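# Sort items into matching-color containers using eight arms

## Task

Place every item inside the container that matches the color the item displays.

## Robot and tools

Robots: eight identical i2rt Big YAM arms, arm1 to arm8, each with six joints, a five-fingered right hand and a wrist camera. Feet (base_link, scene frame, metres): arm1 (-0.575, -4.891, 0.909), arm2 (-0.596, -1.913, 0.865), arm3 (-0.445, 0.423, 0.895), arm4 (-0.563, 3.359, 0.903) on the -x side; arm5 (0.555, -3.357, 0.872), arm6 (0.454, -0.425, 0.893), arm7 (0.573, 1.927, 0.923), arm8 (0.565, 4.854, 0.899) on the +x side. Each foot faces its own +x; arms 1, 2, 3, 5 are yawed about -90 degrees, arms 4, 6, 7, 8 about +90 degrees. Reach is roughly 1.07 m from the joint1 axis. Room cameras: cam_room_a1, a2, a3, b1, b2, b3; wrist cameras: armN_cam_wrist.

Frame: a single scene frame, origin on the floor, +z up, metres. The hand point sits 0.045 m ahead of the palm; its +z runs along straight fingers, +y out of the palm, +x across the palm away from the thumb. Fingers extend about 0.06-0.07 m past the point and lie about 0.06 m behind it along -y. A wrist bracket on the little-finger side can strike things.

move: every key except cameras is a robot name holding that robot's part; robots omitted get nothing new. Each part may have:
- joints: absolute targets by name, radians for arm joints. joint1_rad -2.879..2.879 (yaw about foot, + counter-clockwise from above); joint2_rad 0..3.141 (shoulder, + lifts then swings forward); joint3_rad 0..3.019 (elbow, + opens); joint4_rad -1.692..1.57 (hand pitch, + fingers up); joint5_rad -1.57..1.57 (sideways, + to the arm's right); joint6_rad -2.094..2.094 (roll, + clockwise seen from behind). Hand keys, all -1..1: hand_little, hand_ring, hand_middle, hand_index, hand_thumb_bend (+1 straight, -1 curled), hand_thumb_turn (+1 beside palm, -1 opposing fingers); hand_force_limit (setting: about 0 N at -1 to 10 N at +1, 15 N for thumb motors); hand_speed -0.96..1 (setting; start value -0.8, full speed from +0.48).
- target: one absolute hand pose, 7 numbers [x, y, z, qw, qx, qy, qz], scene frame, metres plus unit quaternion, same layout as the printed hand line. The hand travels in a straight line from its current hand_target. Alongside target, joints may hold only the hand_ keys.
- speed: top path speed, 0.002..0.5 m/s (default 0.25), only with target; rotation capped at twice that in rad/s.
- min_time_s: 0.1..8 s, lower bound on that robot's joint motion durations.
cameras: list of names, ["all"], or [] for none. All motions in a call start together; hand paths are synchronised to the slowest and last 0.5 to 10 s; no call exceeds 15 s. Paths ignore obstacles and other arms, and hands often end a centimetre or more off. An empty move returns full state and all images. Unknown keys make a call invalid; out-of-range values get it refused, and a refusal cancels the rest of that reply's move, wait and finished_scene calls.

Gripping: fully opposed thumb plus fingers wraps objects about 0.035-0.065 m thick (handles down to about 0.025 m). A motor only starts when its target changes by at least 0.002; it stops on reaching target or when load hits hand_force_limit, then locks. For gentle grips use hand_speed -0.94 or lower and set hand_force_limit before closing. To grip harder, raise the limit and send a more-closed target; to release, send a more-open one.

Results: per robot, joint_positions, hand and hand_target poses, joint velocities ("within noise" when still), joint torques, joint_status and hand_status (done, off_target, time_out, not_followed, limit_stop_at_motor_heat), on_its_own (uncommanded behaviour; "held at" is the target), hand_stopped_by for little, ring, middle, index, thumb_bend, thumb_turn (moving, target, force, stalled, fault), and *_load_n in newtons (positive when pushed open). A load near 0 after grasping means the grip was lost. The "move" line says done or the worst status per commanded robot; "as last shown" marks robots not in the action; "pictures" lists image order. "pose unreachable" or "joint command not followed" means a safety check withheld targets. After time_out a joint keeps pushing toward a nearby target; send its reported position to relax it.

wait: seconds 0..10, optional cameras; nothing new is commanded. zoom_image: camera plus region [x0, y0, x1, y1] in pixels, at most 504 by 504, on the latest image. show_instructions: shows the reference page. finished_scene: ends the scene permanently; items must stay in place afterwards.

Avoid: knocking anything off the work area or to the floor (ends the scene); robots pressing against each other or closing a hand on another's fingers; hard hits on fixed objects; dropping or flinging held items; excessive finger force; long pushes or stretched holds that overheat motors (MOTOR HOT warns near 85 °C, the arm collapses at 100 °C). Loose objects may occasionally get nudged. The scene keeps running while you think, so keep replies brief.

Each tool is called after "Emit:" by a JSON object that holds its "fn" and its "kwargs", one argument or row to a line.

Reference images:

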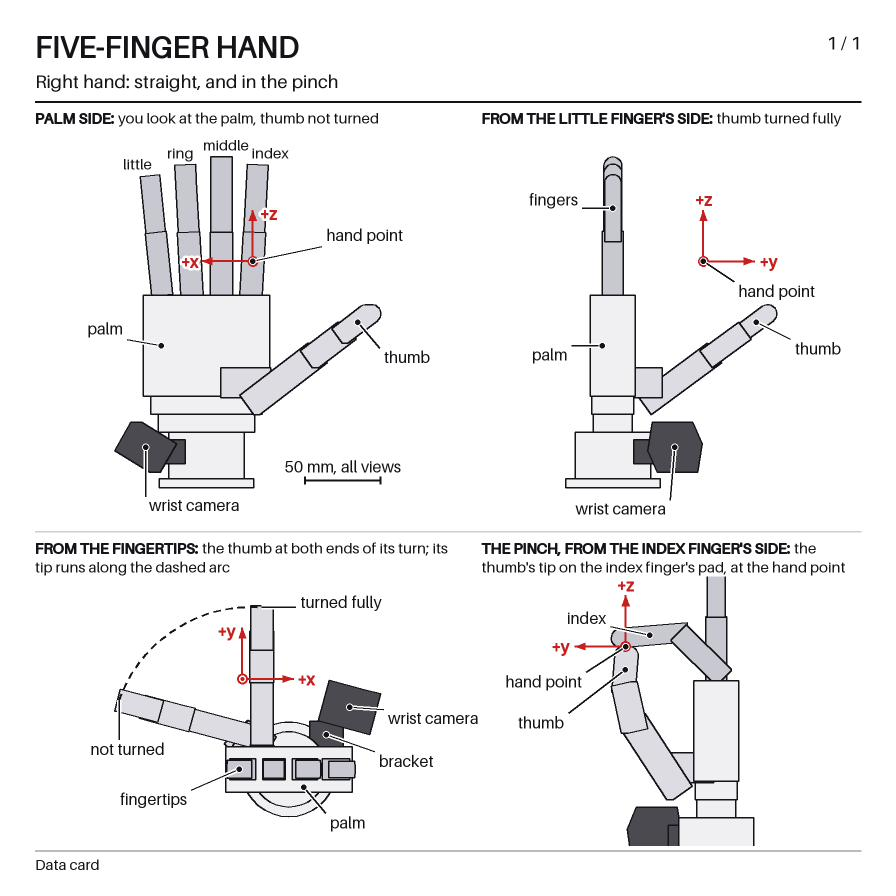

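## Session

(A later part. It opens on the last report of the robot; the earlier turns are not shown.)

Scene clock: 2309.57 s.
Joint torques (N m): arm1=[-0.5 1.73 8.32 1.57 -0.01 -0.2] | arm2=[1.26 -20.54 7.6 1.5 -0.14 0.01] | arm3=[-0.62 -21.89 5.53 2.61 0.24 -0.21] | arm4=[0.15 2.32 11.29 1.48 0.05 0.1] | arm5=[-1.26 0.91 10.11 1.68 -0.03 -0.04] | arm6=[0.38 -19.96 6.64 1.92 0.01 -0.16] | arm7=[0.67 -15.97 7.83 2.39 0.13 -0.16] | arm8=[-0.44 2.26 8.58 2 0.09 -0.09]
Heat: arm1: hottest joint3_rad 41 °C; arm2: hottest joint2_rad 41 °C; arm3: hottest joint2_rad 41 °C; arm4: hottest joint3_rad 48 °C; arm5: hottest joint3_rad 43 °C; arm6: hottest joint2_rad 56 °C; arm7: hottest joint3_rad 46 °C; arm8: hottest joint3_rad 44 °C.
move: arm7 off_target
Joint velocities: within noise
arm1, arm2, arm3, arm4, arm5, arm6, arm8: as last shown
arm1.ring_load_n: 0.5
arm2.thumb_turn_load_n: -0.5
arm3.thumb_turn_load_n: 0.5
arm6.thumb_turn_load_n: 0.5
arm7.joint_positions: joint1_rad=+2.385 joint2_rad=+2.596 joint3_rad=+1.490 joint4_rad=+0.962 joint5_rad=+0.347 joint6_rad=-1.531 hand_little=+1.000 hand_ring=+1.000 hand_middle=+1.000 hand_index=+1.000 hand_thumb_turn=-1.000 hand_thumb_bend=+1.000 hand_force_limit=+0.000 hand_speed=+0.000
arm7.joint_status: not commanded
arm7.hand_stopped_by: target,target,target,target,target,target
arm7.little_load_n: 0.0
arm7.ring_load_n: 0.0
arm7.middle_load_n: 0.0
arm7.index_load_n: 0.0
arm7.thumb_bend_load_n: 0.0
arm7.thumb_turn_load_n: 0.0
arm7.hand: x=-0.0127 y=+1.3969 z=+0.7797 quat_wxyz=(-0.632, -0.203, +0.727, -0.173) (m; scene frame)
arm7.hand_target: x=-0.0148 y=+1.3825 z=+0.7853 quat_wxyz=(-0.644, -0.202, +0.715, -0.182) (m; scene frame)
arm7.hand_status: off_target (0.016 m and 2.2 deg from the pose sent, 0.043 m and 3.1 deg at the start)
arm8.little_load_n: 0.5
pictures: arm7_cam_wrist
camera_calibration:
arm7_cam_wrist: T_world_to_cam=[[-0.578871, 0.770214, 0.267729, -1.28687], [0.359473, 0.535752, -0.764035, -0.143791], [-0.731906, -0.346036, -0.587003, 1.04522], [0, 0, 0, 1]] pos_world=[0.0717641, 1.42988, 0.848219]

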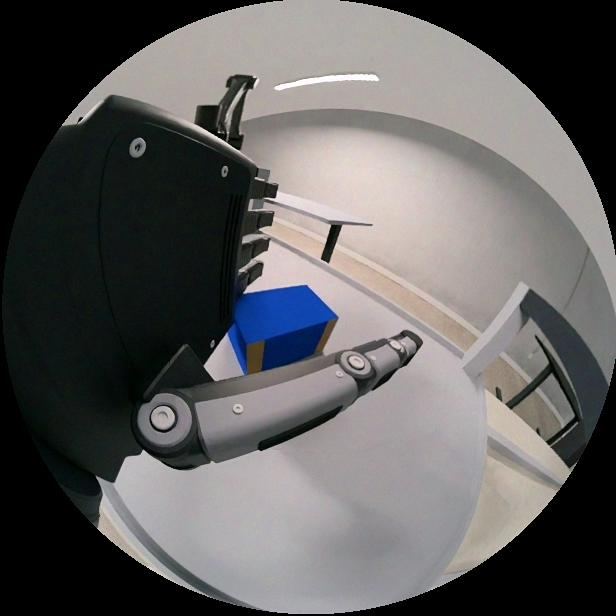

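Emit:
{"fn": "move", "kwargs": {
  "arm7": {"target": [-0.0155, 1.382, 0.81, -0.6399, -0.2173, 0.7106, -0.1956], "speed": 0.08}
}}

Emit:
{"fn": "move", "kwargs": {
  "arm7": {"target": [-0.008, 1.368, 0.805, -0.6399, -0.2173, 0.7106, -0.1956], "speed": 0.08},
  "cameras": ["arm7_cam_wrist"]
}}

Emit:
{"fn": "zoom_image", "kwargs": {
  "camera": "arm7_cam_wrist",
  "region": [220, 240, 440, 460]
}}

Scene clock: 2320.43 s.
Joint torques (N m): arm1=[-0.44 1.73 8.31 1.57 -0.01 -0.2] | arm2=[1.44 -19.55 7.43 1.51 -0.06 0.07] | arm3=[-0.62 -21.89 5.55 2.61 0.24 -0.21] | arm4=[0.15 2.26 11.3 1.43 0.05 0.12] | arm5=[-0.97 0.85 10.1 1.76 -0.02 -0.04] | arm6=[0.38 -20.6 6.61 2.25 0.08 -0.18] | arm7=[-0.62 -19.37 4.36 1.89 -0.08 -0.17] | arm8=[-0.44 2.14 8.58 1.99 0.09 -0.09]
Heat: arm1: hottest joint3_rad 41 °C; arm2: hottest joint2_rad 41 °C; arm3: hottest joint2_rad 41 °C; arm4: hottest joint3_rad 48 °C; arm5: hottest joint3_rad 43 °C; arm6: hottest joint2_rad 56 °C; arm7: hottest joint3_rad 46 °C; arm8: hottest joint3_rad 44 °C.
move: arm7 off_target
Joint velocities: within noise
arm1, arm2, arm3, arm4, arm5, arm6, arm8: as last shown
arm1.ring_load_n: 0.0
arm2.middle_load_n: 5.5
arm2.index_load_n: 4.5
arm2.thumb_turn_load_n: -1.0
arm3.thumb_turn_load_n: 0.0
arm5.little_load_n: -0.5
arm5.thumb_bend_load_n: -0.5
arm6.thumb_turn_load_n: 0.0
arm7.joint_positions: joint1_rad=+2.385 joint2_rad=+2.589 joint3_rad=+1.490 joint4_rad=+0.962 joint5_rad=+0.297 joint6_rad=-1.539 hand_little=+1.000 hand_ring=+1.000 hand_middle=+1.000 hand_index=+1.000 hand_thumb_turn=-1.000 hand_thumb_bend=+1.000 hand_force_limit=+0.000 hand_speed=+0.000
arm7.joint_status: not commanded
arm7.hand_stopped_by: target,target,target,target,target,target
arm7.little_load_n: 0.0
arm7.ring_load_n: 0.0
arm7.middle_load_n: 0.0
arm7.index_load_n: 0.0
arm7.thumb_bend_load_n: 0.0
arm7.thumb_turn_load_n: 0.0
arm7.hand: x=-0.0115 y=+1.3859 z=+0.7852 quat_wxyz=(-0.629, -0.220, +0.721, -0.190) (m; scene frame)
arm7.hand_target: x=-0.0157 y=+1.3820 z=+0.8096 quat_wxyz=(-0.640, -0.217, +0.711, -0.195) (m; scene frame)
arm7.hand_status: off_target (0.025 m and 1.8 deg from the pose sent, 0.034 m and 3.7 deg at the start)
arm8.little_load_n: 0.0
pictures: none

Scene clock: 2321.53 s.
Joint torques (N m): arm1=[-0.44 1.73 8.32 1.57 0 -0.2] | arm2=[2.08 -21.07 7.69 1.42 -0.05 0.03] | arm3=[-0.67 -21.95 5.53 2.58 0.23 -0.21] | arm4=[-0.03 2.37 11.29 1.47 0.05 0.11] | arm5=[-1.03 0.85 10.14 1.73 -0.01 -0.05] | arm6=[0.56 -19.6 6.52 2.24 0.05 -0.2] | arm7=[0.32 -18.84 6.54 1.63 0.22 -0.16] | arm8=[-0.44 2.2 8.58 2 0.09 -0.09]
Heat: arm1: hottest joint3_rad 41 °C; arm2: hottest joint2_rad 41 °C; arm3: hottest joint2_rad 41 °C; arm4: hottest joint3_rad 48 °C; arm5: hottest joint3_rad 43 °C; arm6: hottest joint2_rad 56 °C; arm7: hottest joint3_rad 46 °C; arm8: hottest joint3_rad 44 °C.
move: arm7 off_target
Joint velocities: within noise
arm1, arm2, arm4, arm5, arm6, arm8: as last shown
arm3.joint_positions: joint1_rad=+2.351 joint2_rad=+2.267 joint3_rad=+1.349 joint4_rad=+0.547 joint5_rad=+0.963 joint6_rad=-1.293 hand_little=+1.000 hand_ring=+1.000 hand_middle=+1.000 hand_index=+1.000 hand_thumb_turn=-1.000 hand_thumb_bend=+1.000 hand_force_limit=+0.000 hand_speed=-0.700
arm3.joint_status: not commanded
arm3.hand_stopped_by: target,target,target,target,target,target
arm3.little_load_n: 0.0
arm3.ring_load_n: 0.0
arm3.middle_load_n: 0.0
arm3.index_load_n: 0.0
arm3.thumb_bend_load_n: 0.0
arm3.thumb_turn_load_n: 0.0
arm3.hand: x=+0.0921 y=+0.8601 z=+0.8778 quat_wxyz=(+0.021, +0.775, -0.003, +0.632) (m; scene frame)
arm3.hand_target: x=+0.0998 y=+0.8597 z=+0.8998 quat_wxyz=(+0.011, +0.766, -0.014, +0.643) (m; scene frame)
arm3.hand_status: not commanded
arm5.little_load_n: 0.0
arm5.thumb_bend_load_n: 0.0
arm6.thumb_turn_load_n: 0.5
arm7.joint_positions: joint1_rad=+2.395 joint2_rad=+2.589 joint3_rad=+1.490 joint4_rad=+0.962 joint5_rad=+0.313 joint6_rad=-1.539 hand_little=+1.000 hand_ring=+1.000 hand_middle=+1.000 hand_index=+1.000 hand_thumb_turn=-1.000 hand_thumb_bend=+1.000 hand_force_limit=+0.000 hand_speed=+0.000
arm7.joint_status: not commanded
arm7.hand_stopped_by: target,target,target,target,target,target
arm7.little_load_n: 0.0
arm7.ring_load_n: 0.0
arm7.middle_load_n: 0.0
arm7.index_load_n: 0.5
arm7.thumb_bend_load_n: 0.0
arm7.thumb_turn_load_n: 0.0
arm7.hand: x=-0.0073 y=+1.3833 z=+0.7855 quat_wxyz=(-0.630, -0.218, +0.721, -0.188) (m; scene frame)
arm7.hand_target: x=-0.0077 y=+1.3684 z=+0.8051 quat_wxyz=(-0.640, -0.217, +0.711, -0.196) (m; scene frame)
arm7.hand_status: off_target (0.025 m and 1.8 deg from the pose sent, 0.027 m and 1.8 deg at the start)
pictures: arm7_cam_wrist
camera_calibration:
arm7_cam_wrist: T_world_to_cam=[[-0.610915, 0.744858, 0.268271, -1.24028], [0.33179, 0.548543, -0.767474, -0.149301], [-0.718817, -0.379852, -0.58225, 1.09107], [0, 0, 0, 1]] pos_world=[0.076115, 1.42018, 0.853424]

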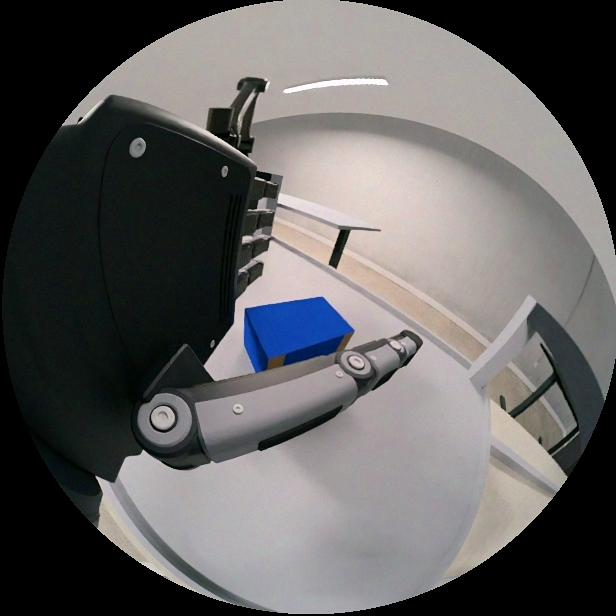

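Scaled by 2.291 from the camera's 616x616 image, which has a finer 880x880 frame.

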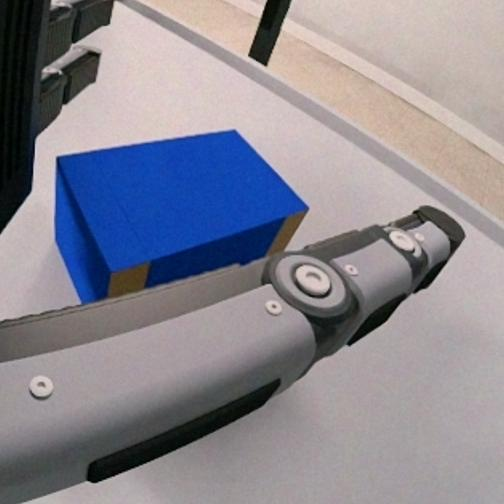

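Emit:
{"fn": "move", "kwargs": {
  "arm7": {"target": [0.006, 1.374, 0.79, -0.6399, -0.2173, 0.7106, -0.1956], "speed": 0.06}
}}

Emit:
{"fn": "move", "kwargs": {
  "arm7": {"target": [0.006, 1.374, 0.766, -0.6399, -0.2173, 0.7106, -0.1956], "speed": 0.06},
  "cameras": ["arm7_cam_wrist"]
}}

Emit:
{"fn": "zoom_image", "kwargs": {
  "camera": "arm7_cam_wrist",
  "region": [220, 240, 440, 460]
}}

Scene clock: 2346.67 s.
Joint torques (N m): arm1=[-0.5 1.67 8.31 1.57 -0.01 -0.2] | arm2=[2.84 -21.6 7.54 1.51 -0.08 0.06] | arm3=[-0.5 -21.95 5.53 2.59 0.23 -0.21] | arm4=[0.15 2.32 11.28 1.42 0.05 0.11] | arm5=[-1.26 0.56 10.11 1.77 -0.04 -0.04] | arm6=[0.09 -20.13 6.54 1.96 0.08 -0.19] | arm7=[0.56 -16.97 4.37 2.56 0.21 -0.13] | arm8=[-0.38 2.2 8.57 2 0.09 -0.09]
Heat: arm1: hottest joint3_rad 41 °C; arm2: hottest joint2_rad 41 °C; arm3: hottest joint2_rad 41 °C; arm4: hottest joint3_rad 48 °C; arm5: hottest joint3_rad 43 °C; arm6: hottest joint2_rad 56 °C; arm7: hottest joint3_rad 45 °C; arm8: hottest joint3_rad 44 °C.
move: arm7 done
Joint velocities: within noise
arm1, arm2, arm3, arm4, arm5, arm6, arm8: as last shown
arm2.middle_load_n: 6.0
arm7.joint_positions: joint1_rad=+2.406 joint2_rad=+2.589 joint3_rad=+1.490 joint4_rad=+0.983 joint5_rad=+0.325 joint6_rad=-1.539 hand_little=+1.000 hand_ring=+1.000 hand_middle=+1.000 hand_index=+1.000 hand_thumb_turn=-1.000 hand_thumb_bend=+1.000 hand_force_limit=+0.000 hand_speed=+0.000
arm7.joint_status: not commanded
arm7.hand_stopped_by: target,target,target,target,target,target
arm7.little_load_n: 0.0
arm7.ring_load_n: 0.0
arm7.middle_load_n: 0.0
arm7.index_load_n: 0.0
arm7.thumb_bend_load_n: 0.0
arm7.thumb_turn_load_n: 0.0
arm7.hand: x=-0.0025 y=+1.3779 z=+0.7905 quat_wxyz=(-0.637, -0.215, +0.715, -0.192) (m; scene frame)
arm7.hand_target: x=+0.0059 y=+1.3740 z=+0.7900 quat_wxyz=(-0.640, -0.217, +0.711, -0.196) (m; scene frame)
arm7.hand_status: done (0.009 m and 0.8 deg from the pose sent, 0.017 m and 1.8 deg at the start)
pictures: none

Scene clock: 2347.90 s.
Joint torques (N m): arm1=[-0.5 1.73 8.32 1.57 -0.01 -0.2] | arm2=[1.49 -21.54 7.42 1.52 -0.07 0.07] | arm3=[-0.62 -21.89 5.53 2.58 0.24 -0.21] | arm4=[0.03 2.32 11.29 1.48 0.05 0.11] | arm5=[-1.03 0.73 10.22 1.68 -0.03 -0.02] | arm6=[0.21 -20.54 6.43 2.19 0.07 -0.19] | arm7=[0.91 -16.21 6.68 2.5 0.21 -0.11] | arm8=[-0.44 2.2 8.58 2 0.09 -0.09]
Heat: arm1: hottest joint3_rad 41 °C; arm2: hottest joint2_rad 41 °C; arm3: hottest joint2_rad 41 °C; arm4: hottest joint3_rad 48 °C; arm5: hottest joint3_rad 43 °C; arm6: hottest joint2_rad 56 °C; arm7: hottest joint3_rad 45 °C; arm8: hottest joint3_rad 44 °C.
move: arm7 off_target
Joint velocities: within noise
arm1, arm2, arm3, arm4, arm5, arm6, arm8: as last shown
arm2.middle_load_n: 5.5
arm2.index_load_n: 4.0
arm7.joint_positions: joint1_rad=+2.406 joint2_rad=+2.637 joint3_rad=+1.490 joint4_rad=+1.005 joint5_rad=+0.325 joint6_rad=-1.539 hand_little=+1.000 hand_ring=+1.000 hand_middle=+1.000 hand_index=+1.000 hand_thumb_turn=-1.000 hand_thumb_bend=+1.000 hand_force_limit=+0.000 hand_speed=+0.000
arm7.joint_status: not commanded
arm7.hand_stopped_by: target,target,target,target,target,target
arm7.little_load_n: 0.0
arm7.ring_load_n: 0.0
arm7.middle_load_n: 0.0
arm7.index_load_n: 0.0
arm7.thumb_bend_load_n: 0.0
arm7.thumb_turn_load_n: 0.0
arm7.hand: x=+0.0050 y=+1.3873 z=+0.7590 quat_wxyz=(-0.629, -0.220, +0.722, -0.186) (m; scene frame)
arm7.hand_target: x=+0.0065 y=+1.3744 z=+0.7660 quat_wxyz=(-0.640, -0.217, +0.711, -0.196) (m; scene frame)
arm7.hand_status: off_target (0.015 m and 2.1 deg from the pose sent, 0.026 m and 0.8 deg at the start)
pictures: arm7_cam_wrist
camera_calibration:
arm7_cam_wrist: T_world_to_cam=[[-0.611538, 0.743404, 0.270874, -1.22859], [0.333263, 0.552518, -0.763976, -0.184009], [-0.717605, -0.376928, -0.585635, 1.08447], [0, 0, 0, 1]] pos_world=[0.0882145, 1.42377, 0.827318]

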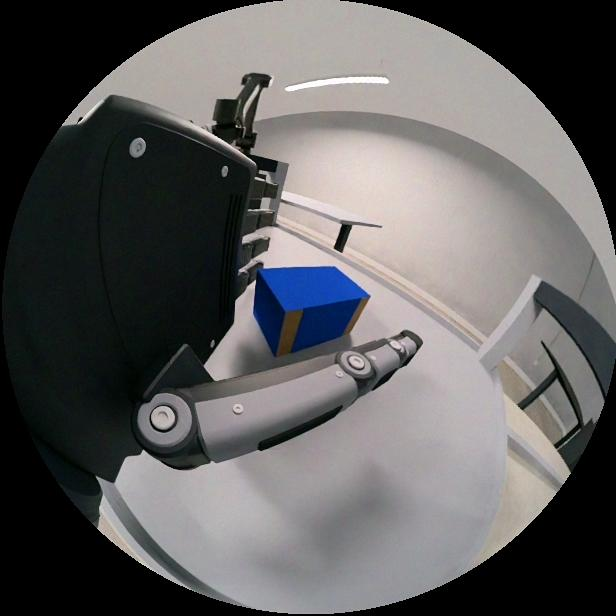

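Scaled by 2.291 from the camera's 616x616 image, which has a finer 880x880 frame.

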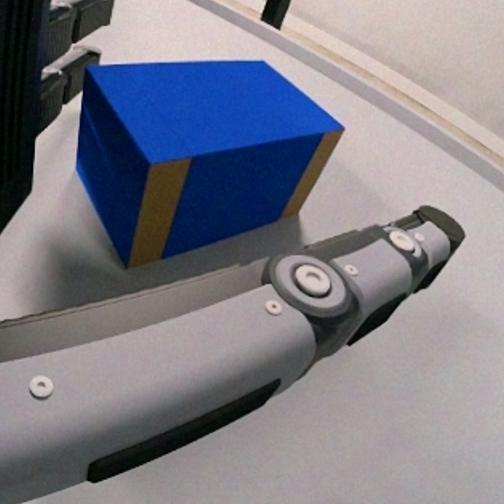

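Emit:
{"fn": "move", "kwargs": {
  "arm7": {"target": [0.0065, 1.374, 0.761, -0.6399, -0.2173, 0.7106, -0.1956], "speed": 0.04}
}}

Emit:
{"fn": "move", "kwargs": {
  "arm7": {"joints": {"hand_thumb_bend": 0.7, "hand_index": 0.5, "hand_middle": 0.5, "hand_speed": -0.88}},
  "cameras": ["arm7_cam_wrist"]
}}

Emit:
{"fn": "zoom_image", "kwargs": {
  "camera": "arm7_cam_wrist",
  "region": [220, 220, 440, 440]
}}

Scene clock: 2360.27 s.
Joint torques (N m): arm1=[-0.5 1.73 8.32 1.57 -0.01 -0.2] | arm2=[1.49 -21.13 7.79 1.47 -0.07 -0.03] | arm3=[-0.67 -21.89 5.52 2.59 0.23 -0.21] | arm4=[0.09 2.43 11.3 1.42 0.04 0.11] | arm5=[-1.14 0.79 10.15 1.74 -0.02 -0.03] | arm6=[-0.67 -19.9 6.53 2.18 0.11 -0.2] | arm7=[0.62 -16.5 7.16 2.59 0.25 -0.11] | arm8=[-0.44 2.2 8.58 2 0.09 -0.09]
Heat: arm1: hottest joint3_rad 41 °C; arm2: hottest joint2_rad 41 °C; arm3: hottest joint2_rad 41 °C; arm4: hottest joint3_rad 48 °C; arm5: hottest joint3_rad 43 °C; arm6: hottest joint2_rad 56 °C; arm7: hottest joint3_rad 45 °C; arm8: hottest joint3_rad 44 °C.
move: arm7 off_target
Joint velocities: within noise
arm1, arm2, arm3, arm4, arm5, arm6, arm8: as last shown
arm2.thumb_turn_load_n: -0.5
arm6.thumb_turn_load_n: 0.0
arm7.joint_positions: joint1_rad=+2.406 joint2_rad=+2.641 joint3_rad=+1.490 joint4_rad=+1.010 joint5_rad=+0.325 joint6_rad=-1.539 hand_little=+1.000 hand_ring=+1.000 hand_middle=+1.000 hand_index=+1.000 hand_thumb_turn=-1.000 hand_thumb_bend=+1.000 hand_force_limit=+0.000 hand_speed=+0.000
arm7.joint_status: not commanded
arm7.hand_stopped_by: target,target,target,target,target,target
arm7.little_load_n: 0.0
arm7.ring_load_n: 0.0
arm7.middle_load_n: 0.0
arm7.index_load_n: 0.5
arm7.thumb_bend_load_n: 0.0
arm7.thumb_turn_load_n: 0.0
arm7.hand: x=+0.0055 y=+1.3880 z=+0.7572 quat_wxyz=(-0.629, -0.220, +0.722, -0.186) (m; scene frame)
arm7.hand_target: x=+0.0070 y=+1.3745 z=+0.7613 quat_wxyz=(-0.640, -0.217, +0.711, -0.196) (m; scene frame)
arm7.hand_status: off_target (0.015 m and 2.1 deg from the pose sent, 0.013 m and 2.1 deg at the start)
arm8.thumb_bend_load_n: 0.5
pictures: none

Scene clock: 2362.50 s.
Joint torques (N m): arm1=[-0.5 1.73 8.32 1.57 -0.01 -0.2] | arm2=[1.9 -20.84 7.58 1.42 -0.09 0] | arm3=[-0.67 -21.95 5.53 2.56 0.24 -0.21] | arm4=[0.09 2.26 11.3 1.51 0.04 0.1] | arm5=[-1.32 1.03 10.1 1.68 -0.03 -0.03] | arm6=[-0.26 -19.78 6.42 2.28 0.07 -0.22] | arm7=[0.91 -16.09 7.15 2.65 0.22 -0.13] | arm8=[-0.44 2.14 8.58 2 0.09 -0.09]
Heat: arm1: hottest joint3_rad 41 °C; arm2: hottest joint2_rad 41 °C; arm3: hottest joint2_rad 41 °C; arm4: hottest joint3_rad 48 °C; arm5: hottest joint3_rad 43 °C; arm6: hottest joint2_rad 57 °C; arm7: hottest joint3_rad 45 °C; arm8: hottest joint3_rad 44 °C.
move: arm7 done
Joint velocities: within noise
arm1, arm3, arm4, arm5, arm6, arm8: as last shown
arm2.joint_positions: joint1_rad=+2.537 joint2_rad=+2.044 joint3_rad=+1.406 joint4_rad=+0.450 joint5_rad=+0.426 joint6_rad=-1.486 hand_little=+1.000 hand_ring=+1.000 hand_middle=+0.222 hand_index=+0.278 hand_thumb_turn=-1.000 hand_thumb_bend=+0.622 hand_force_limit=+0.000 hand_speed=-0.880
arm2.joint_status: not commanded
arm2.hand_stopped_by: target,target,force,force,force,target
arm2.little_load_n: 0.0
arm2.ring_load_n: 0.0
arm2.middle_load_n: 5.5
arm2.index_load_n: 4.0
arm2.thumb_bend_load_n: 10.0
arm2.thumb_turn_load_n: -1.0
arm2.hand: x=-0.0086 y=-1.3857 z=+0.9966 quat_wxyz=(-0.151, +0.745, +0.175, +0.626) (m; scene frame)
arm2.hand_target: x=-0.0100 y=-1.3851 z=+1.0001 quat_wxyz=(-0.150, +0.745, +0.179, +0.625) (m; scene frame)
arm2.hand_status: not commanded
arm3.thumb_turn_load_n: 0.5
arm5.middle_load_n: 0.5
arm7.joint_positions: joint1_rad=+2.407 joint2_rad=+2.641 joint3_rad=+1.490 joint4_rad=+1.010 joint5_rad=+0.325 joint6_rad=-1.539 hand_little=+1.000 hand_ring=+1.000 hand_middle=+0.500 hand_index=+0.500 hand_thumb_turn=-1.000 hand_thumb_bend=+0.700 hand_force_limit=+0.000 hand_speed=-0.880
arm7.joint_status: all done
arm7.hand_stopped_by: target,target,target,target,target,target
arm7.little_load_n: 0.0
arm7.ring_load_n: 0.0
arm7.middle_load_n: 0.0
arm7.index_load_n: 0.0
arm7.thumb_bend_load_n: 0.0
arm7.thumb_turn_load_n: 0.0
arm7.hand: x=+0.0057 y=+1.3878 z=+0.7572 quat_wxyz=(-0.629, -0.220, +0.722, -0.186) (m; scene frame)
arm7.hand_target: x=+0.0070 y=+1.3745 z=+0.7613 quat_wxyz=(-0.640, -0.217, +0.711, -0.196) (m; scene frame)
arm7.hand_status: not commanded
arm8.thumb_bend_load_n: 0.0
pictures: arm7_cam_wrist
camera_calibration:
arm7_cam_wrist: T_world_to_cam=[[-0.611388, 0.743554, 0.270801, -1.22819], [0.332858, 0.552105, -0.764451, -0.184952], [-0.717921, -0.377238, -0.585048, 1.08403], [0, 0, 0, 1]] pos_world=[0.0889147, 1.42427, 0.825419]

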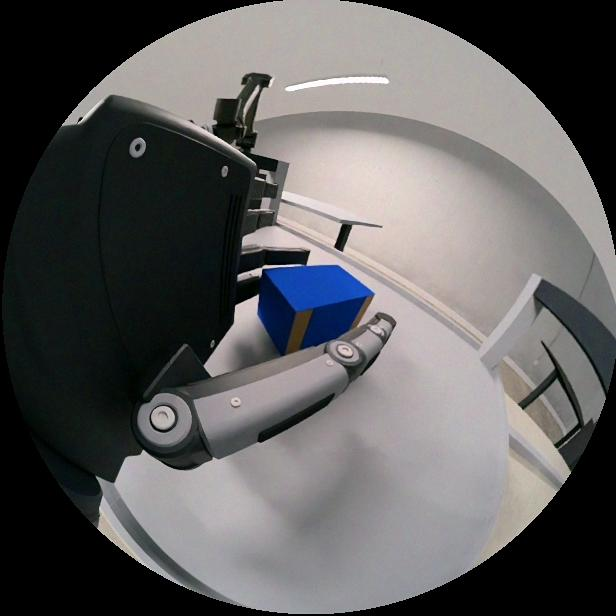

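Scaled by 2.291 from the camera's 616x616 image, which has a finer 880x880 frame.

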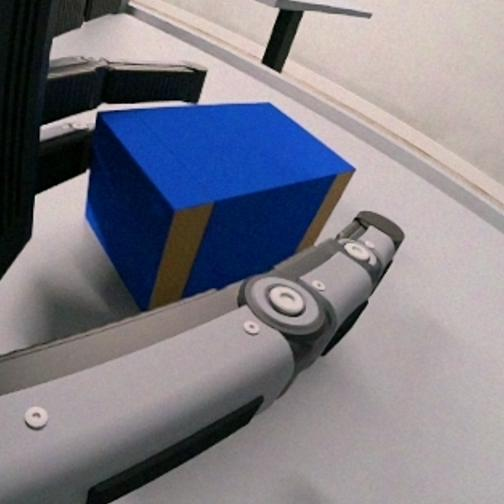

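Emit:
{"fn": "move", "kwargs": {
  "arm7": {"joints": {"hand_thumb_bend": 0.45, "hand_index": 0.25, "hand_middle": 0.25}},
  "cameras": ["arm7_cam_wrist"]
}}

Emit:
{"fn": "zoom_image", "kwargs": {
  "camera": "arm7_cam_wrist",
  "region": [220, 220, 440, 440]
}}

Scene clock: 2369.97 s.
Joint torques (N m): arm1=[-0.56 1.73 8.31 1.58 -0.01 -0.2] | arm2=[2.67 -21.25 7.92 1.42 -0.06 -0.03] | arm3=[-0.62 -21.89 5.55 2.59 0.23 -0.21] | arm4=[-0.03 2.37 11.3 1.44 0.05 0.11] | arm5=[-1.03 1.08 10.09 1.69 -0.03 -0.02] | arm6=[0.44 -19.19 6.65 2.26 0.07 -0.19] | arm7=[0.26 -15.97 7.13 2.58 0.2 -0.13] | arm8=[-0.44 2.2 8.57 1.99 0.09 -0.09]
Heat: arm1: hottest joint3_rad 41 °C; arm2: hottest joint2_rad 41 °C; arm3: hottest joint2_rad 41 °C; arm4: hottest joint3_rad 48 °C; arm5: hottest joint3_rad 43 °C; arm6: hottest joint2_rad 57 °C; arm7: hottest joint3_rad 45 °C; arm8: hottest joint3_rad 44 °C.
move: arm7 done
Joint velocities: within noise
arm1.joint_positions: joint1_rad=-0.121 joint2_rad=+0.635 joint3_rad=+1.344 joint4_rad=-1.616 joint5_rad=-0.120 joint6_rad=-1.545 hand_little=+1.000 hand_ring=+1.000 hand_middle=+1.000 hand_index=+1.000 hand_thumb_turn=+1.000 hand_thumb_bend=+1.000 hand_force_limit=+0.000 hand_speed=-0.800
arm1.joint_status: not commanded
arm1.hand_stopped_by: target,target,target,target,target,target
arm1.little_load_n: 0.0
arm1.ring_load_n: 0.0
arm1.middle_load_n: 0.0
arm1.index_load_n: 0.0
arm1.thumb_bend_load_n: 0.0
arm1.thumb_turn_load_n: 0.0
arm1.hand: x=-0.6327 y=-5.0762 z=+1.3312 quat_wxyz=(+0.201, +0.635, -0.699, +0.262) (m; scene frame)
arm1.hand_target: x=-0.6328 y=-5.0772 z=+1.3418 quat_wxyz=(+0.210, +0.632, -0.695, +0.270) (m; scene frame)
arm1.hand_status: not commanded
arm2, arm3: as last shown
arm2.middle_load_n: 6.0
arm3.thumb_bend_load_n: -0.5
arm3.thumb_turn_load_n: 0.0
arm4.joint_positions: joint1_rad=-0.176 joint2_rad=+0.629 joint3_rad=+1.398 joint4_rad=-1.236 joint5_rad=+0.104 joint6_rad=-0.912 hand_little=+1.000 hand_ring=+1.000 hand_middle=+1.000 hand_index=+1.000 hand_thumb_turn=+1.000 hand_thumb_bend=+1.000 hand_force_limit=+0.000 hand_speed=-0.800
arm4.joint_status: not commanded
arm4.hand_stopped_by: target,target,target,target,target,target
arm4.little_load_n: 0.0
arm4.ring_load_n: 0.0
arm4.middle_load_n: 0.5
arm4.index_load_n: 0.0
arm4.thumb_bend_load_n: 0.0
arm4.thumb_turn_load_n: 0.0
arm4.hand: x=-0.4346 y=+3.5667 z=+1.4025 quat_wxyz=(-0.397, +0.825, +0.210, +0.343) (m; scene frame)
arm4.hand_target: x=-0.4351 y=+3.5654 z=+1.4148 quat_wxyz=(-0.407, +0.818, +0.208, +0.350) (m; scene frame)
arm4.hand_status: not commanded
arm5.joint_positions: joint1_rad=+0.016 joint2_rad=+0.642 joint3_rad=+1.328 joint4_rad=-1.278 joint5_rad=-0.066 joint6_rad=-1.023 hand_little=+1.000 hand_ring=+1.000 hand_middle=+1.000 hand_index=+1.000 hand_thumb_turn=+1.000 hand_thumb_bend=+1.000 hand_force_limit=+0.000 hand_speed=-0.800
arm5.joint_status: not commanded
arm5.hand_stopped_by: target,target,target,target,target,target
arm5.little_load_n: 0.0
arm5.ring_load_n: 0.0
arm5.middle_load_n: 0.0
arm5.index_load_n: 0.0
arm5.thumb_bend_load_n: 0.0
arm5.thumb_turn_load_n: 0.0
arm5.hand: x=+0.5381 y=-3.6054 z=+1.3262 quat_wxyz=(+0.193, +0.459, -0.754, +0.428) (m; scene frame)
arm5.hand_target: x=+0.5380 y=-3.6049 z=+1.3356 quat_wxyz=(+0.198, +0.457, -0.750, +0.436) (m; scene frame)
arm5.hand_status: not commanded
arm6.joint_positions: joint1_rad=+2.602 joint2_rad=+2.256 joint3_rad=+1.366 joint4_rad=+0.562 joint5_rad=+0.953 joint6_rad=-1.310 hand_little=+1.000 hand_ring=+1.000 hand_middle=+1.000 hand_index=+1.000 hand_thumb_turn=-1.000 hand_thumb_bend=+1.000 hand_force_limit=+0.000 hand_speed=-0.700
arm6.joint_status: not commanded
arm6.hand_stopped_by: target,target,target,target,target,target
arm6.little_load_n: 0.0
arm6.ring_load_n: 0.0
arm6.middle_load_n: 0.0
arm6.index_load_n: 0.0
arm6.thumb_bend_load_n: 0.5
arm6.thumb_turn_load_n: 0.5
arm6.hand: x=-0.0963 y=-0.8635 z=+0.8873 quat_wxyz=(-0.637, +0.011, +0.771, +0.013) (m; scene frame)
arm6.hand_target: x=-0.1000 y=-0.8599 z=+0.8998 quat_wxyz=(-0.643, +0.014, +0.766, +0.011) (m; scene frame)
arm6.hand_status: not commanded
arm7.joint_positions: joint1_rad=+2.407 joint2_rad=+2.641 joint3_rad=+1.490 joint4_rad=+1.010 joint5_rad=+0.326 joint6_rad=-1.539 hand_little=+1.000 hand_ring=+1.000 hand_middle=+0.250 hand_index=+0.250 hand_thumb_turn=-1.000 hand_thumb_bend=+0.452 hand_force_limit=+0.000 hand_speed=-0.880
arm7.joint_status: all done
arm7.hand_stopped_by: target,target,target,target,target,target
arm7.little_load_n: 0.0
arm7.ring_load_n: 0.0
arm7.middle_load_n: 0.0
arm7.index_load_n: 2.5
arm7.thumb_bend_load_n: 2.0
arm7.thumb_turn_load_n: -0.5
arm7.hand: x=+0.0057 y=+1.3879 z=+0.7572 quat_wxyz=(-0.629, -0.219, +0.722, -0.186) (m; scene frame)
arm7.hand_target: x=+0.0070 y=+1.3745 z=+0.7613 quat_wxyz=(-0.640, -0.217, +0.711, -0.196) (m; scene frame)
arm7.hand_status: not commanded
arm8.joint_positions: joint1_rad=-0.206 joint2_rad=+0.621 joint3_rad=+1.343 joint4_rad=-1.268 joint5_rad=+0.184 joint6_rad=-1.064 hand_little=+1.000 hand_ring=+1.000 hand_middle=+1.000 hand_index=+1.000 hand_thumb_turn=+1.000 hand_thumb_bend=+1.000 hand_force_limit=+0.000 hand_speed=-0.800
arm8.joint_status: not commanded
arm8.hand_stopped_by: target,target,target,target,target,target
arm8.little_load_n: 0.0
arm8.ring_load_n: 0.0
arm8.middle_load_n: 0.0
arm8.index_load_n: 0.5
arm8.thumb_bend_load_n: 0.0
arm8.thumb_turn_load_n: 0.0
arm8.hand: x=+0.6996 y=+5.0540 z=+1.3763 quat_wxyz=(-0.320, +0.823, +0.278, +0.378) (m; scene frame)
arm8.hand_target: x=+0.6991 y=+5.0532 z=+1.3886 quat_wxyz=(-0.330, +0.817, +0.275, +0.385) (m; scene frame)
arm8.hand_status: not commanded
pictures: arm7_cam_wrist
camera_calibration:
arm7_cam_wrist: T_world_to_cam=[[-0.610867, 0.743966, 0.270843, -1.22893], [0.33321, 0.551897, -0.764449, -0.184744], [-0.718201, -0.376729, -0.585032, 1.08336], [0, 0, 0, 1]] pos_world=[0.0889139, 1.42437, 0.825419]

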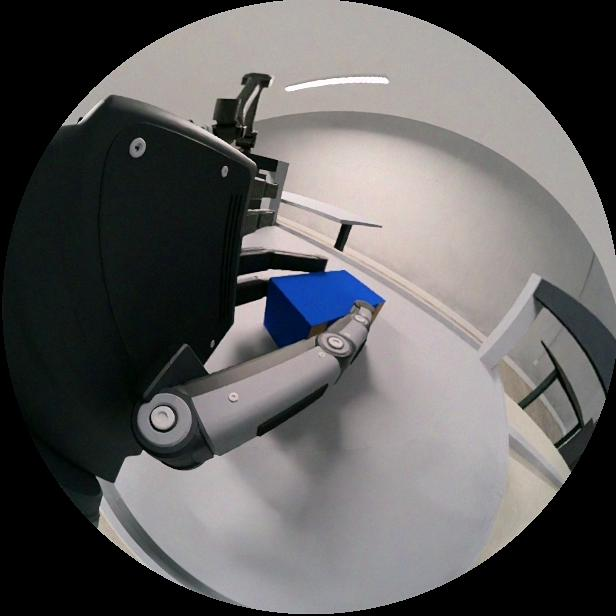

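Scaled by 2.291 from the camera's 616x616 image, which has a finer 880x880 frame.

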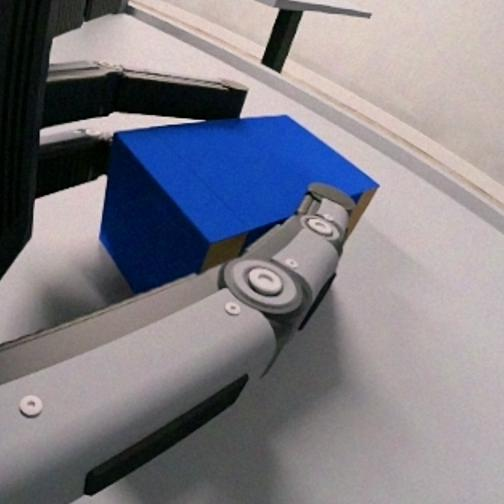

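Emit:
{"fn": "move", "kwargs": {
  "arm7": {"joints": {"hand_thumb_bend": -0.4, "hand_index": -0.1, "hand_middle": -0.1}},
  "cameras": ["arm7_cam_wrist"]
}}

Emit:
{"fn": "zoom_image", "kwargs": {
  "camera": "arm7_cam_wrist",
  "region": [220, 220, 440, 440]
}}

Scene clock: 2422.53 s.
Joint torques (N m): arm1=[-0.5 1.73 8.31 1.57 -0.01 -0.2] | arm2=[1.38 -21.3 7.76 1.47 -0.11 0.01] | arm3=[-0.73 -21.89 5.55 2.61 0.24 -0.22] | arm4=[0.21 2.32 11.26 1.47 0.04 0.1] | arm5=[-0.91 1.03 10.17 1.7 -0.03 -0.03] | arm6=[0.09 -20.07 6.58 2.1 0.07 -0.17] | arm7=[0.5 -15.91 7.15 2.51 0.23 -0.17] | arm8=[-0.44 2.2 8.57 2 0.09 -0.09]
Heat: arm1: hottest joint3_rad 41 °C; arm2: hottest joint2_rad 42 °C; arm3: hottest joint2_rad 42 °C; arm4: hottest joint3_rad 48 °C; arm5: hottest joint3_rad 43 °C; arm6: hottest joint2_rad 57 °C; arm7: hottest joint3_rad 45 °C; arm8: hottest joint3_rad 44 °C.
move: arm7 off_target
Joint velocities: within noise
arm1, arm2, arm3, arm4, arm5, arm6, arm8: as last shown
arm2.middle_load_n: 5.5
arm2.thumb_bend_load_n: 10.5
arm3.ring_load_n: 0.5
arm3.thumb_bend_load_n: 0.0
arm4.middle_load_n: 0.0
arm6.thumb_bend_load_n: 0.0
arm7.joint_positions: joint1_rad=+2.407 joint2_rad=+2.641 joint3_rad=+1.490 joint4_rad=+1.010 joint5_rad=+0.326 joint6_rad=-1.539 hand_little=+1.000 hand_ring=+1.000 hand_middle=+0.219 hand_index=+0.241 hand_thumb_turn=-1.000 hand_thumb_bend=+0.436 hand_force_limit=+0.000 hand_speed=-0.880
arm7.joint_status: hand_middle off_target (ended at +0.219, target -0.100); hand_index off_target (ended at +0.241, target -0.100); hand_thumb_bend off_target (ended at +0.436, target -0.400)
arm7.hand_stopped_by: target,target,force,force,force,target
arm7.little_load_n: 0.0
arm7.ring_load_n: 0.0
arm7.middle_load_n: 5.5
arm7.index_load_n: 4.5
arm7.thumb_bend_load_n: 7.5
arm7.thumb_turn_load_n: 0.0
arm7.hand: x=+0.0057 y=+1.3879 z=+0.7572 quat_wxyz=(-0.629, -0.219, +0.722, -0.186) (m; scene frame)
arm7.hand_target: x=+0.0070 y=+1.3745 z=+0.7613 quat_wxyz=(-0.640, -0.217, +0.711, -0.196) (m; scene frame)
arm7.hand_status: not commanded
arm8.index_load_n: 0.0
pictures: arm7_cam_wrist
camera_calibration:
arm7_cam_wrist: T_world_to_cam=[[-0.610867, 0.743966, 0.270843, -1.22893], [0.33321, 0.551897, -0.764449, -0.184744], [-0.718201, -0.376729, -0.585032, 1.08336], [0, 0, 0, 1]] pos_world=[0.0889139, 1.42437, 0.825419]

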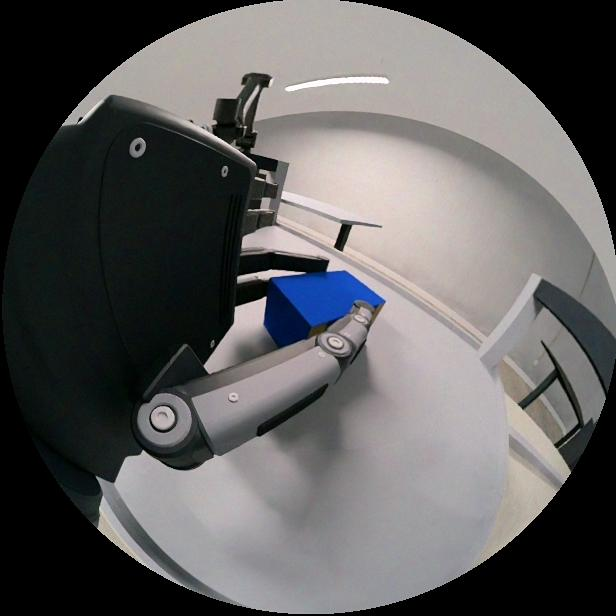

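Scaled by 2.291 from the camera's 616x616 image, which has a finer 880x880 frame.

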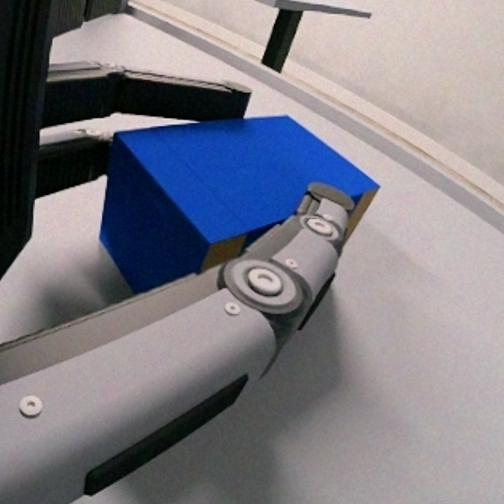

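Emit:
{"fn": "move", "kwargs": {
  "arm7": {"target": [0.0045, 1.379, 0.83, -0.6399, -0.2173, 0.7106, -0.1956], "speed": 0.05},
  "cameras": ["arm7_cam_wrist"]
}}

Emit:
{"fn": "zoom_image", "kwargs": {
  "camera": "arm7_cam_wrist",
  "region": [220, 220, 440, 440]
}}

Scene clock: 2429.07 s.
Joint torques (N m): arm1=[-0.5 1.73 8.32 1.57 -0.01 -0.2] | arm2=[2.14 -20.84 7.8 1.28 -0.05 0.12] | arm3=[-0.67 -21.89 5.53 2.58 0.24 -0.21] | arm4=[-0.03 2.32 11.3 1.42 0.05 0.11] | arm5=[-0.85 0.85 10.09 1.66 -0.03 -0.03] | arm6=[0.09 -20.07 6.56 2.21 0.12 -0.2] | arm7=[-0.26 -19.6 4.66 1.33 -0.07 -0.13] | arm8=[-0.44 2.2 8.58 2 0.09 -0.09]
Heat: arm1: hottest joint3_rad 41 °C; arm2: hottest joint2_rad 42 °C; arm3: hottest joint2_rad 42 °C; arm4: hottest joint3_rad 48 °C; arm5: hottest joint3_rad 43 °C; arm6: hottest joint2_rad 57 °C; arm7: hottest joint3_rad 45 °C; arm8: hottest joint3_rad 44 °C.
move: arm7 off_target
Joint velocities: within noise
arm1, arm2, arm3, arm4, arm5, arm6, arm8: as last shown
arm2.index_load_n: 4.5
arm2.thumb_bend_load_n: 10.0
arm2.thumb_turn_load_n: -0.5
arm3.ring_load_n: 0.0
arm3.thumb_turn_load_n: 0.5
arm4.little_load_n: 0.5
arm6.ring_load_n: 0.5
arm6.thumb_turn_load_n: 0.0
arm7.joint_positions: joint1_rad=+2.407 joint2_rad=+2.533 joint3_rad=+1.424 joint4_rad=+0.979 joint5_rad=+0.325 joint6_rad=-1.539 hand_little=+1.000 hand_ring=+1.000 hand_middle=+0.219 hand_index=+0.241 hand_thumb_turn=-1.000 hand_thumb_bend=+0.436 hand_force_limit=+0.000 hand_speed=-0.880
arm7.joint_status: not commanded
arm7.hand_stopped_by: target,target,force,force,force,target
arm7.little_load_n: 0.0
arm7.ring_load_n: 0.5
arm7.middle_load_n: 5.5
arm7.index_load_n: 4.5
arm7.thumb_bend_load_n: 8.0
arm7.thumb_turn_load_n: -0.5
arm7.hand: x=+0.0053 y=+1.3879 z=+0.8053 quat_wxyz=(-0.633, -0.217, +0.719, -0.189) (m; scene frame)
arm7.hand_target: x=+0.0044 y=+1.3791 z=+0.8296 quat_wxyz=(-0.640, -0.217, +0.711, -0.195) (m; scene frame)
arm7.hand_status: off_target (0.026 m and 1.5 deg from the pose sent, 0.073 m and 2.1 deg at the start)
pictures: arm7_cam_wrist
camera_calibration:
arm7_cam_wrist: T_world_to_cam=[[-0.609221, 0.746177, 0.268458, -1.24332], [0.327901, 0.545273, -0.771466, -0.132986], [-0.722032, -0.381966, -0.576864, 1.11195], [0, 0, 0, 1]] pos_world=[0.0890163, 1.42498, 0.87263]

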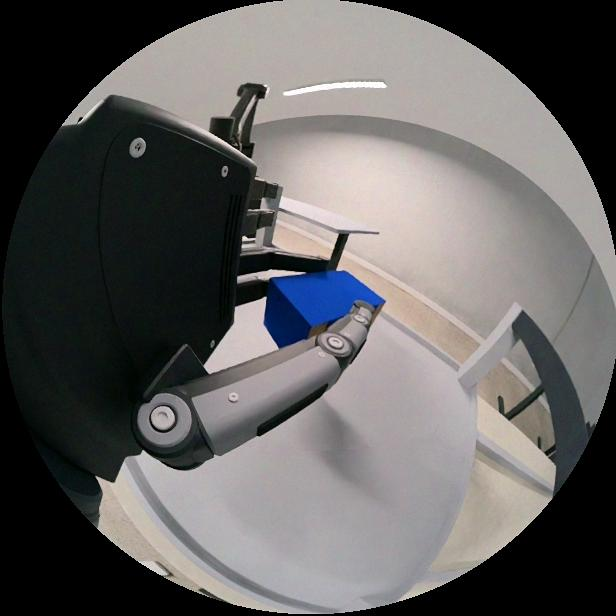

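Scaled by 2.291 from the camera's 616x616 image, which has a finer 880x880 frame.

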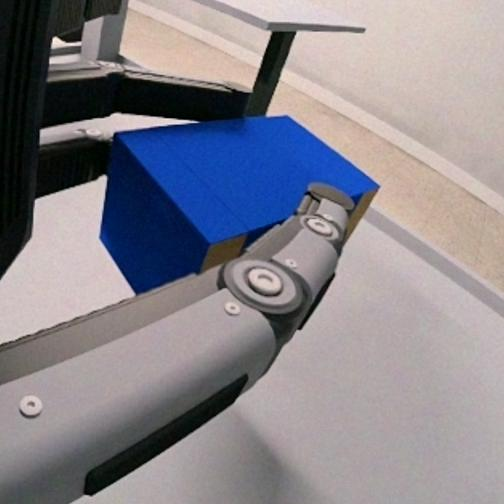

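Emit:
{"fn": "move", "kwargs": {
  "arm7": {"target": [0.0045, 1.382, 0.98, -0.6399, -0.2173, 0.7106, -0.1956], "speed": 0.15}
}}

Emit:
{"fn": "move", "kwargs": {
  "arm2": {"target": [-0.15, -1.512, 1.07, -0.1500, 0.7449, 0.1788, 0.6251], "speed": 0.2},
  "arm7": {"target": [0.138, 1.514, 1.07, -0.6399, -0.2173, 0.7106, -0.1956], "speed": 0.2},
  "cameras": ["cam_room_a2", "cam_room_a3", "cam_room_b2", "cam_room_b1"]
}}

Scene clock: 2466.80 s.
Joint torques (N m): arm1=[-0.5 1.73 8.32 1.58 -0.01 -0.2] | arm2=[1.96 -20.95 7.86 1.58 -0.03 0.06] | arm3=[-0.67 -21.89 5.53 2.59 0.24 -0.21] | arm4=[0.09 2.32 11.28 1.4 0.04 0.11] | arm5=[-0.79 0.85 10.17 1.69 -0.01 -0.04] | arm6=[0.62 -19.84 6.63 2.11 0.11 -0.19] | arm7=[-0.21 -18.43 6.32 1.43 -0.04 -0.16] | arm8=[-0.44 2.2 8.58 2 0.09 -0.09]
Heat: arm1: hottest joint3_rad 41 °C; arm2: hottest joint2_rad 42 °C; arm3: hottest joint2_rad 42 °C; arm4: hottest joint3_rad 48 °C; arm5: hottest joint3_rad 43 °C; arm6: hottest joint2_rad 57 °C; arm7: hottest joint2_rad 42 °C; arm8: hottest joint3_rad 44 °C.
move: arm7 off_target
Joint velocities: within noise
arm1, arm2, arm4, arm5, arm6, arm8: as last shown
arm2.middle_load_n: 6.0
arm2.thumb_bend_load_n: 10.5
arm3.joint_positions: joint1_rad=+2.351 joint2_rad=+2.267 joint3_rad=+1.349 joint4_rad=+0.547 joint5_rad=+0.963 joint6_rad=-1.293 hand_little=+1.000 hand_ring=+1.000 hand_middle=+1.000 hand_index=+1.000 hand_thumb_turn=-1.000 hand_thumb_bend=+1.000 hand_force_limit=+0.000 hand_speed=-0.700
arm3.joint_status: not commanded
arm3.hand_stopped_by: target,target,target,target,target,target
arm3.little_load_n: 0.0
arm3.ring_load_n: 0.0
arm3.middle_load_n: 0.0
arm3.index_load_n: 0.0
arm3.thumb_bend_load_n: 0.0
arm3.thumb_turn_load_n: 0.5
arm3.hand: x=+0.0921 y=+0.8601 z=+0.8778 quat_wxyz=(+0.021, +0.775, -0.003, +0.632) (m; scene frame)
arm3.hand_target: x=+0.0998 y=+0.8597 z=+0.8998 quat_wxyz=(+0.011, +0.766, -0.014, +0.643) (m; scene frame)
arm3.hand_status: not commanded
arm4.little_load_n: 0.0
arm6.ring_load_n: 0.0
arm7.joint_positions: joint1_rad=+2.407 joint2_rad=+2.198 joint3_rad=+1.323 joint4_rad=+0.752 joint5_rad=+0.324 joint6_rad=-1.539 hand_little=+1.000 hand_ring=+1.000 hand_middle=+0.219 hand_index=+0.241 hand_thumb_turn=-1.000 hand_thumb_bend=+0.436 hand_force_limit=+0.000 hand_speed=-0.880
arm7.joint_status: not commanded
arm7.hand_stopped_by: target,target,force,force,force,target
arm7.little_load_n: 0.0
arm7.ring_load_n: 0.0
arm7.middle_load_n: 5.5
arm7.index_load_n: 4.5
arm7.thumb_bend_load_n: 8.0
arm7.thumb_turn_load_n: 0.0
arm7.hand: x=+0.0025 y=+1.3856 z=+0.9620 quat_wxyz=(-0.635, -0.216, +0.717, -0.191) (m; scene frame)
arm7.hand_target: x=+0.0044 y=+1.3821 z=+0.9797 quat_wxyz=(-0.640, -0.217, +0.711, -0.195) (m; scene frame)
arm7.hand_status: off_target (0.019 m and 1.1 deg from the pose sent, 0.175 m and 1.5 deg at the start)
arm8.thumb_turn_load_n: 0.5
pictures: none

Scene clock: 2468.73 s.
Joint torques (N m): arm1=[-0.5 1.73 8.32 1.57 -0.01 -0.2] | arm2=[2.49 -12.16 7.58 1.51 0.17 0.15] | arm3=[-0.67 -21.89 5.52 2.61 0.24 -0.21] | arm4=[0.15 2.32 11.29 1.48 0.04 0.11] | arm5=[-1.03 0.97 10.09 1.72 -0.02 -0.03] | arm6=[0.44 -20.54 6.71 2.11 0 -0.22] | arm7=[0.85 -12.1 6.19 1.36 0.24 -0.11] | arm8=[-0.44 2.2 8.58 2 0.09 -0.09]
Heat: arm1: hottest joint3_rad 41 °C; arm2: hottest joint2_rad 42 °C; arm3: hottest joint2_rad 42 °C; arm4: hottest joint3_rad 48 °C; arm5: hottest joint3_rad 43 °C; arm6: hottest joint2_rad 57 °C; arm7: hottest joint2_rad 42 °C; arm8: hottest joint3_rad 44 °C.
move: arm2 done; arm7 off_target
Joint velocities: within noise
arm1, arm3, arm4, arm5, arm6, arm8: as last shown
arm2.joint_positions: joint1_rad=+2.593 joint2_rad=+1.524 joint3_rad=+0.878 joint4_rad=+0.454 joint5_rad=+0.490 joint6_rad=-1.486 hand_little=+1.000 hand_ring=+1.000 hand_middle=+0.222 hand_index=+0.278 hand_thumb_turn=-1.000 hand_thumb_bend=+0.622 hand_force_limit=+0.000 hand_speed=-0.880
arm2.joint_status: not commanded
arm2.hand_stopped_by: target,target,force,force,force,target
arm2.little_load_n: 0.0
arm2.ring_load_n: 0.0
arm2.middle_load_n: 6.0
arm2.index_load_n: 4.0
arm2.thumb_bend_load_n: 10.5
arm2.thumb_turn_load_n: -1.0
arm2.hand: x=-0.1429 y=-1.5172 z=+1.0699 quat_wxyz=(-0.144, +0.744, +0.177, +0.628) (m; scene frame)
arm2.hand_target: x=-0.1499 y=-1.5122 z=+1.0700 quat_wxyz=(-0.150, +0.745, +0.179, +0.625) (m; scene frame)
arm2.hand_status: done (0.009 m and 0.8 deg from the pose sent, 0.203 m and 0.5 deg at the start)
arm3.thumb_turn_load_n: 0.0
arm4.little_load_n: -0.5
arm4.thumb_turn_load_n: -0.5
arm6.middle_load_n: -0.5
arm6.thumb_turn_load_n: 0.5
arm7.joint_positions: joint1_rad=+2.457 joint2_rad=+1.666 joint3_rad=+0.759 joint4_rad=+0.784 joint5_rad=+0.376 joint6_rad=-1.539 hand_little=+1.000 hand_ring=+1.000 hand_middle=+0.219 hand_index=+0.241 hand_thumb_turn=-1.000 hand_thumb_bend=+0.436 hand_force_limit=+0.000 hand_speed=-0.880
arm7.joint_status: not commanded
arm7.hand_stopped_by: target,target,force,force,force,target
arm7.little_load_n: 0.0
arm7.ring_load_n: 0.0
arm7.middle_load_n: 5.5
arm7.index_load_n: 4.5
arm7.thumb_bend_load_n: 7.5
arm7.thumb_turn_load_n: -0.5
arm7.hand: x=+0.1314 y=+1.5181 z=+1.0590 quat_wxyz=(-0.636, -0.218, +0.716, -0.188) (m; scene frame)
arm7.hand_target: x=+0.1377 y=+1.5141 z=+1.0699 quat_wxyz=(-0.640, -0.217, +0.711, -0.196) (m; scene frame)
arm7.hand_status: off_target (0.013 m and 1.1 deg from the pose sent, 0.216 m and 1.0 deg at the start)
arm8.thumb_turn_load_n: 0.0
pictures: cam_room_a2, cam_room_a3, cam_room_b1, cam_room_b2

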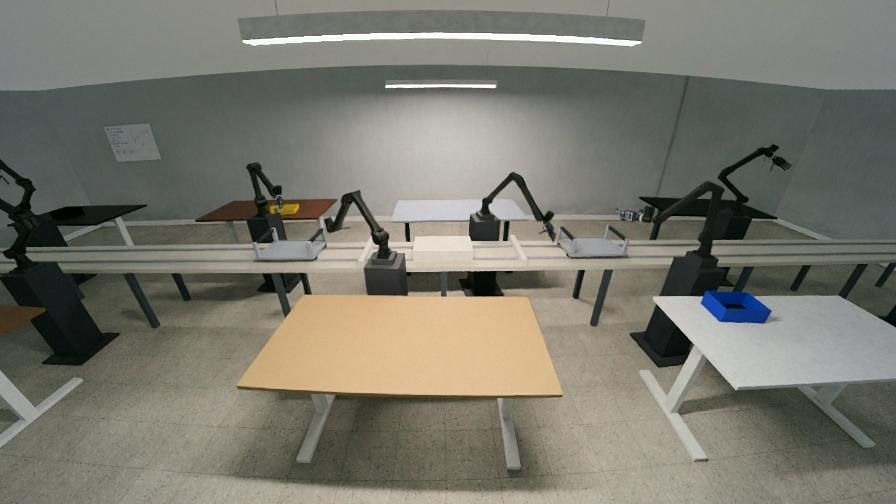

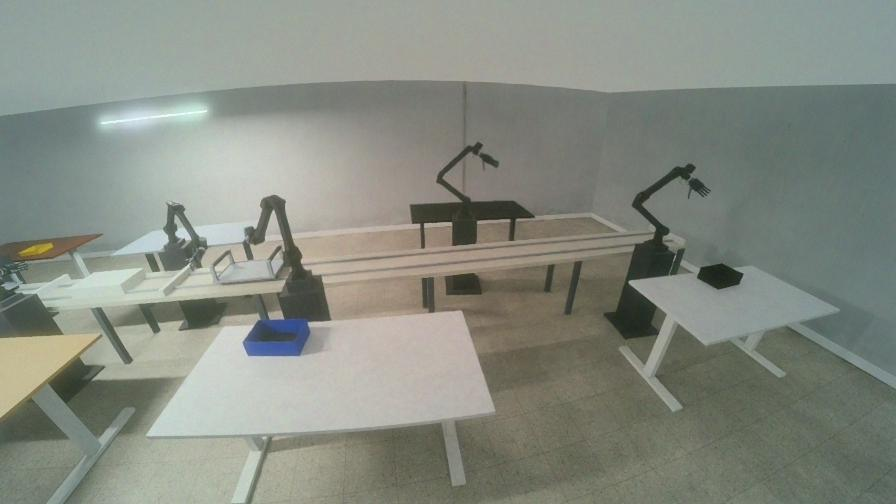

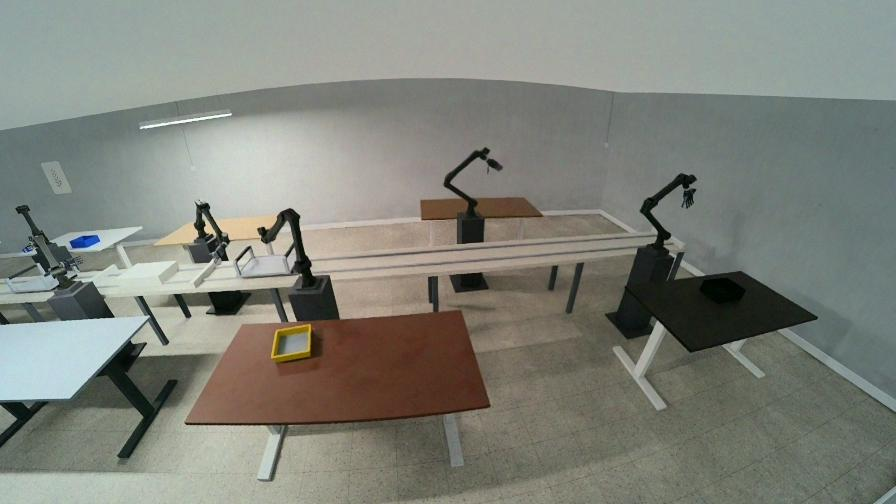

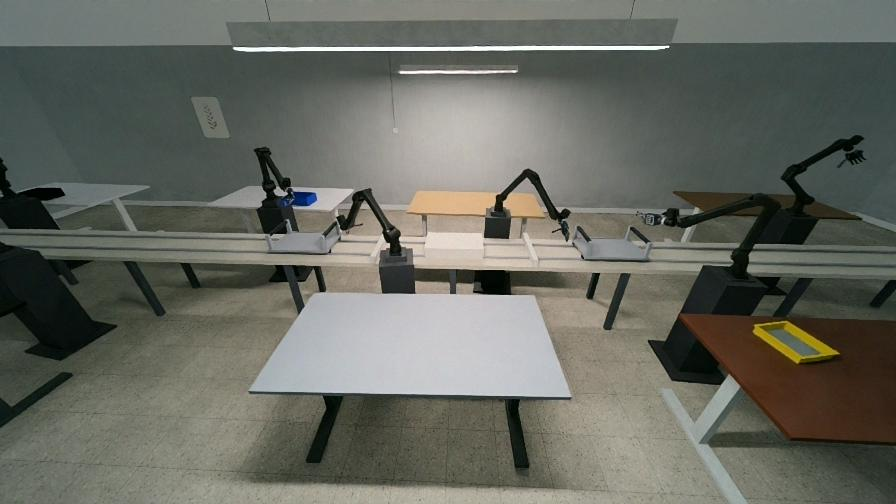

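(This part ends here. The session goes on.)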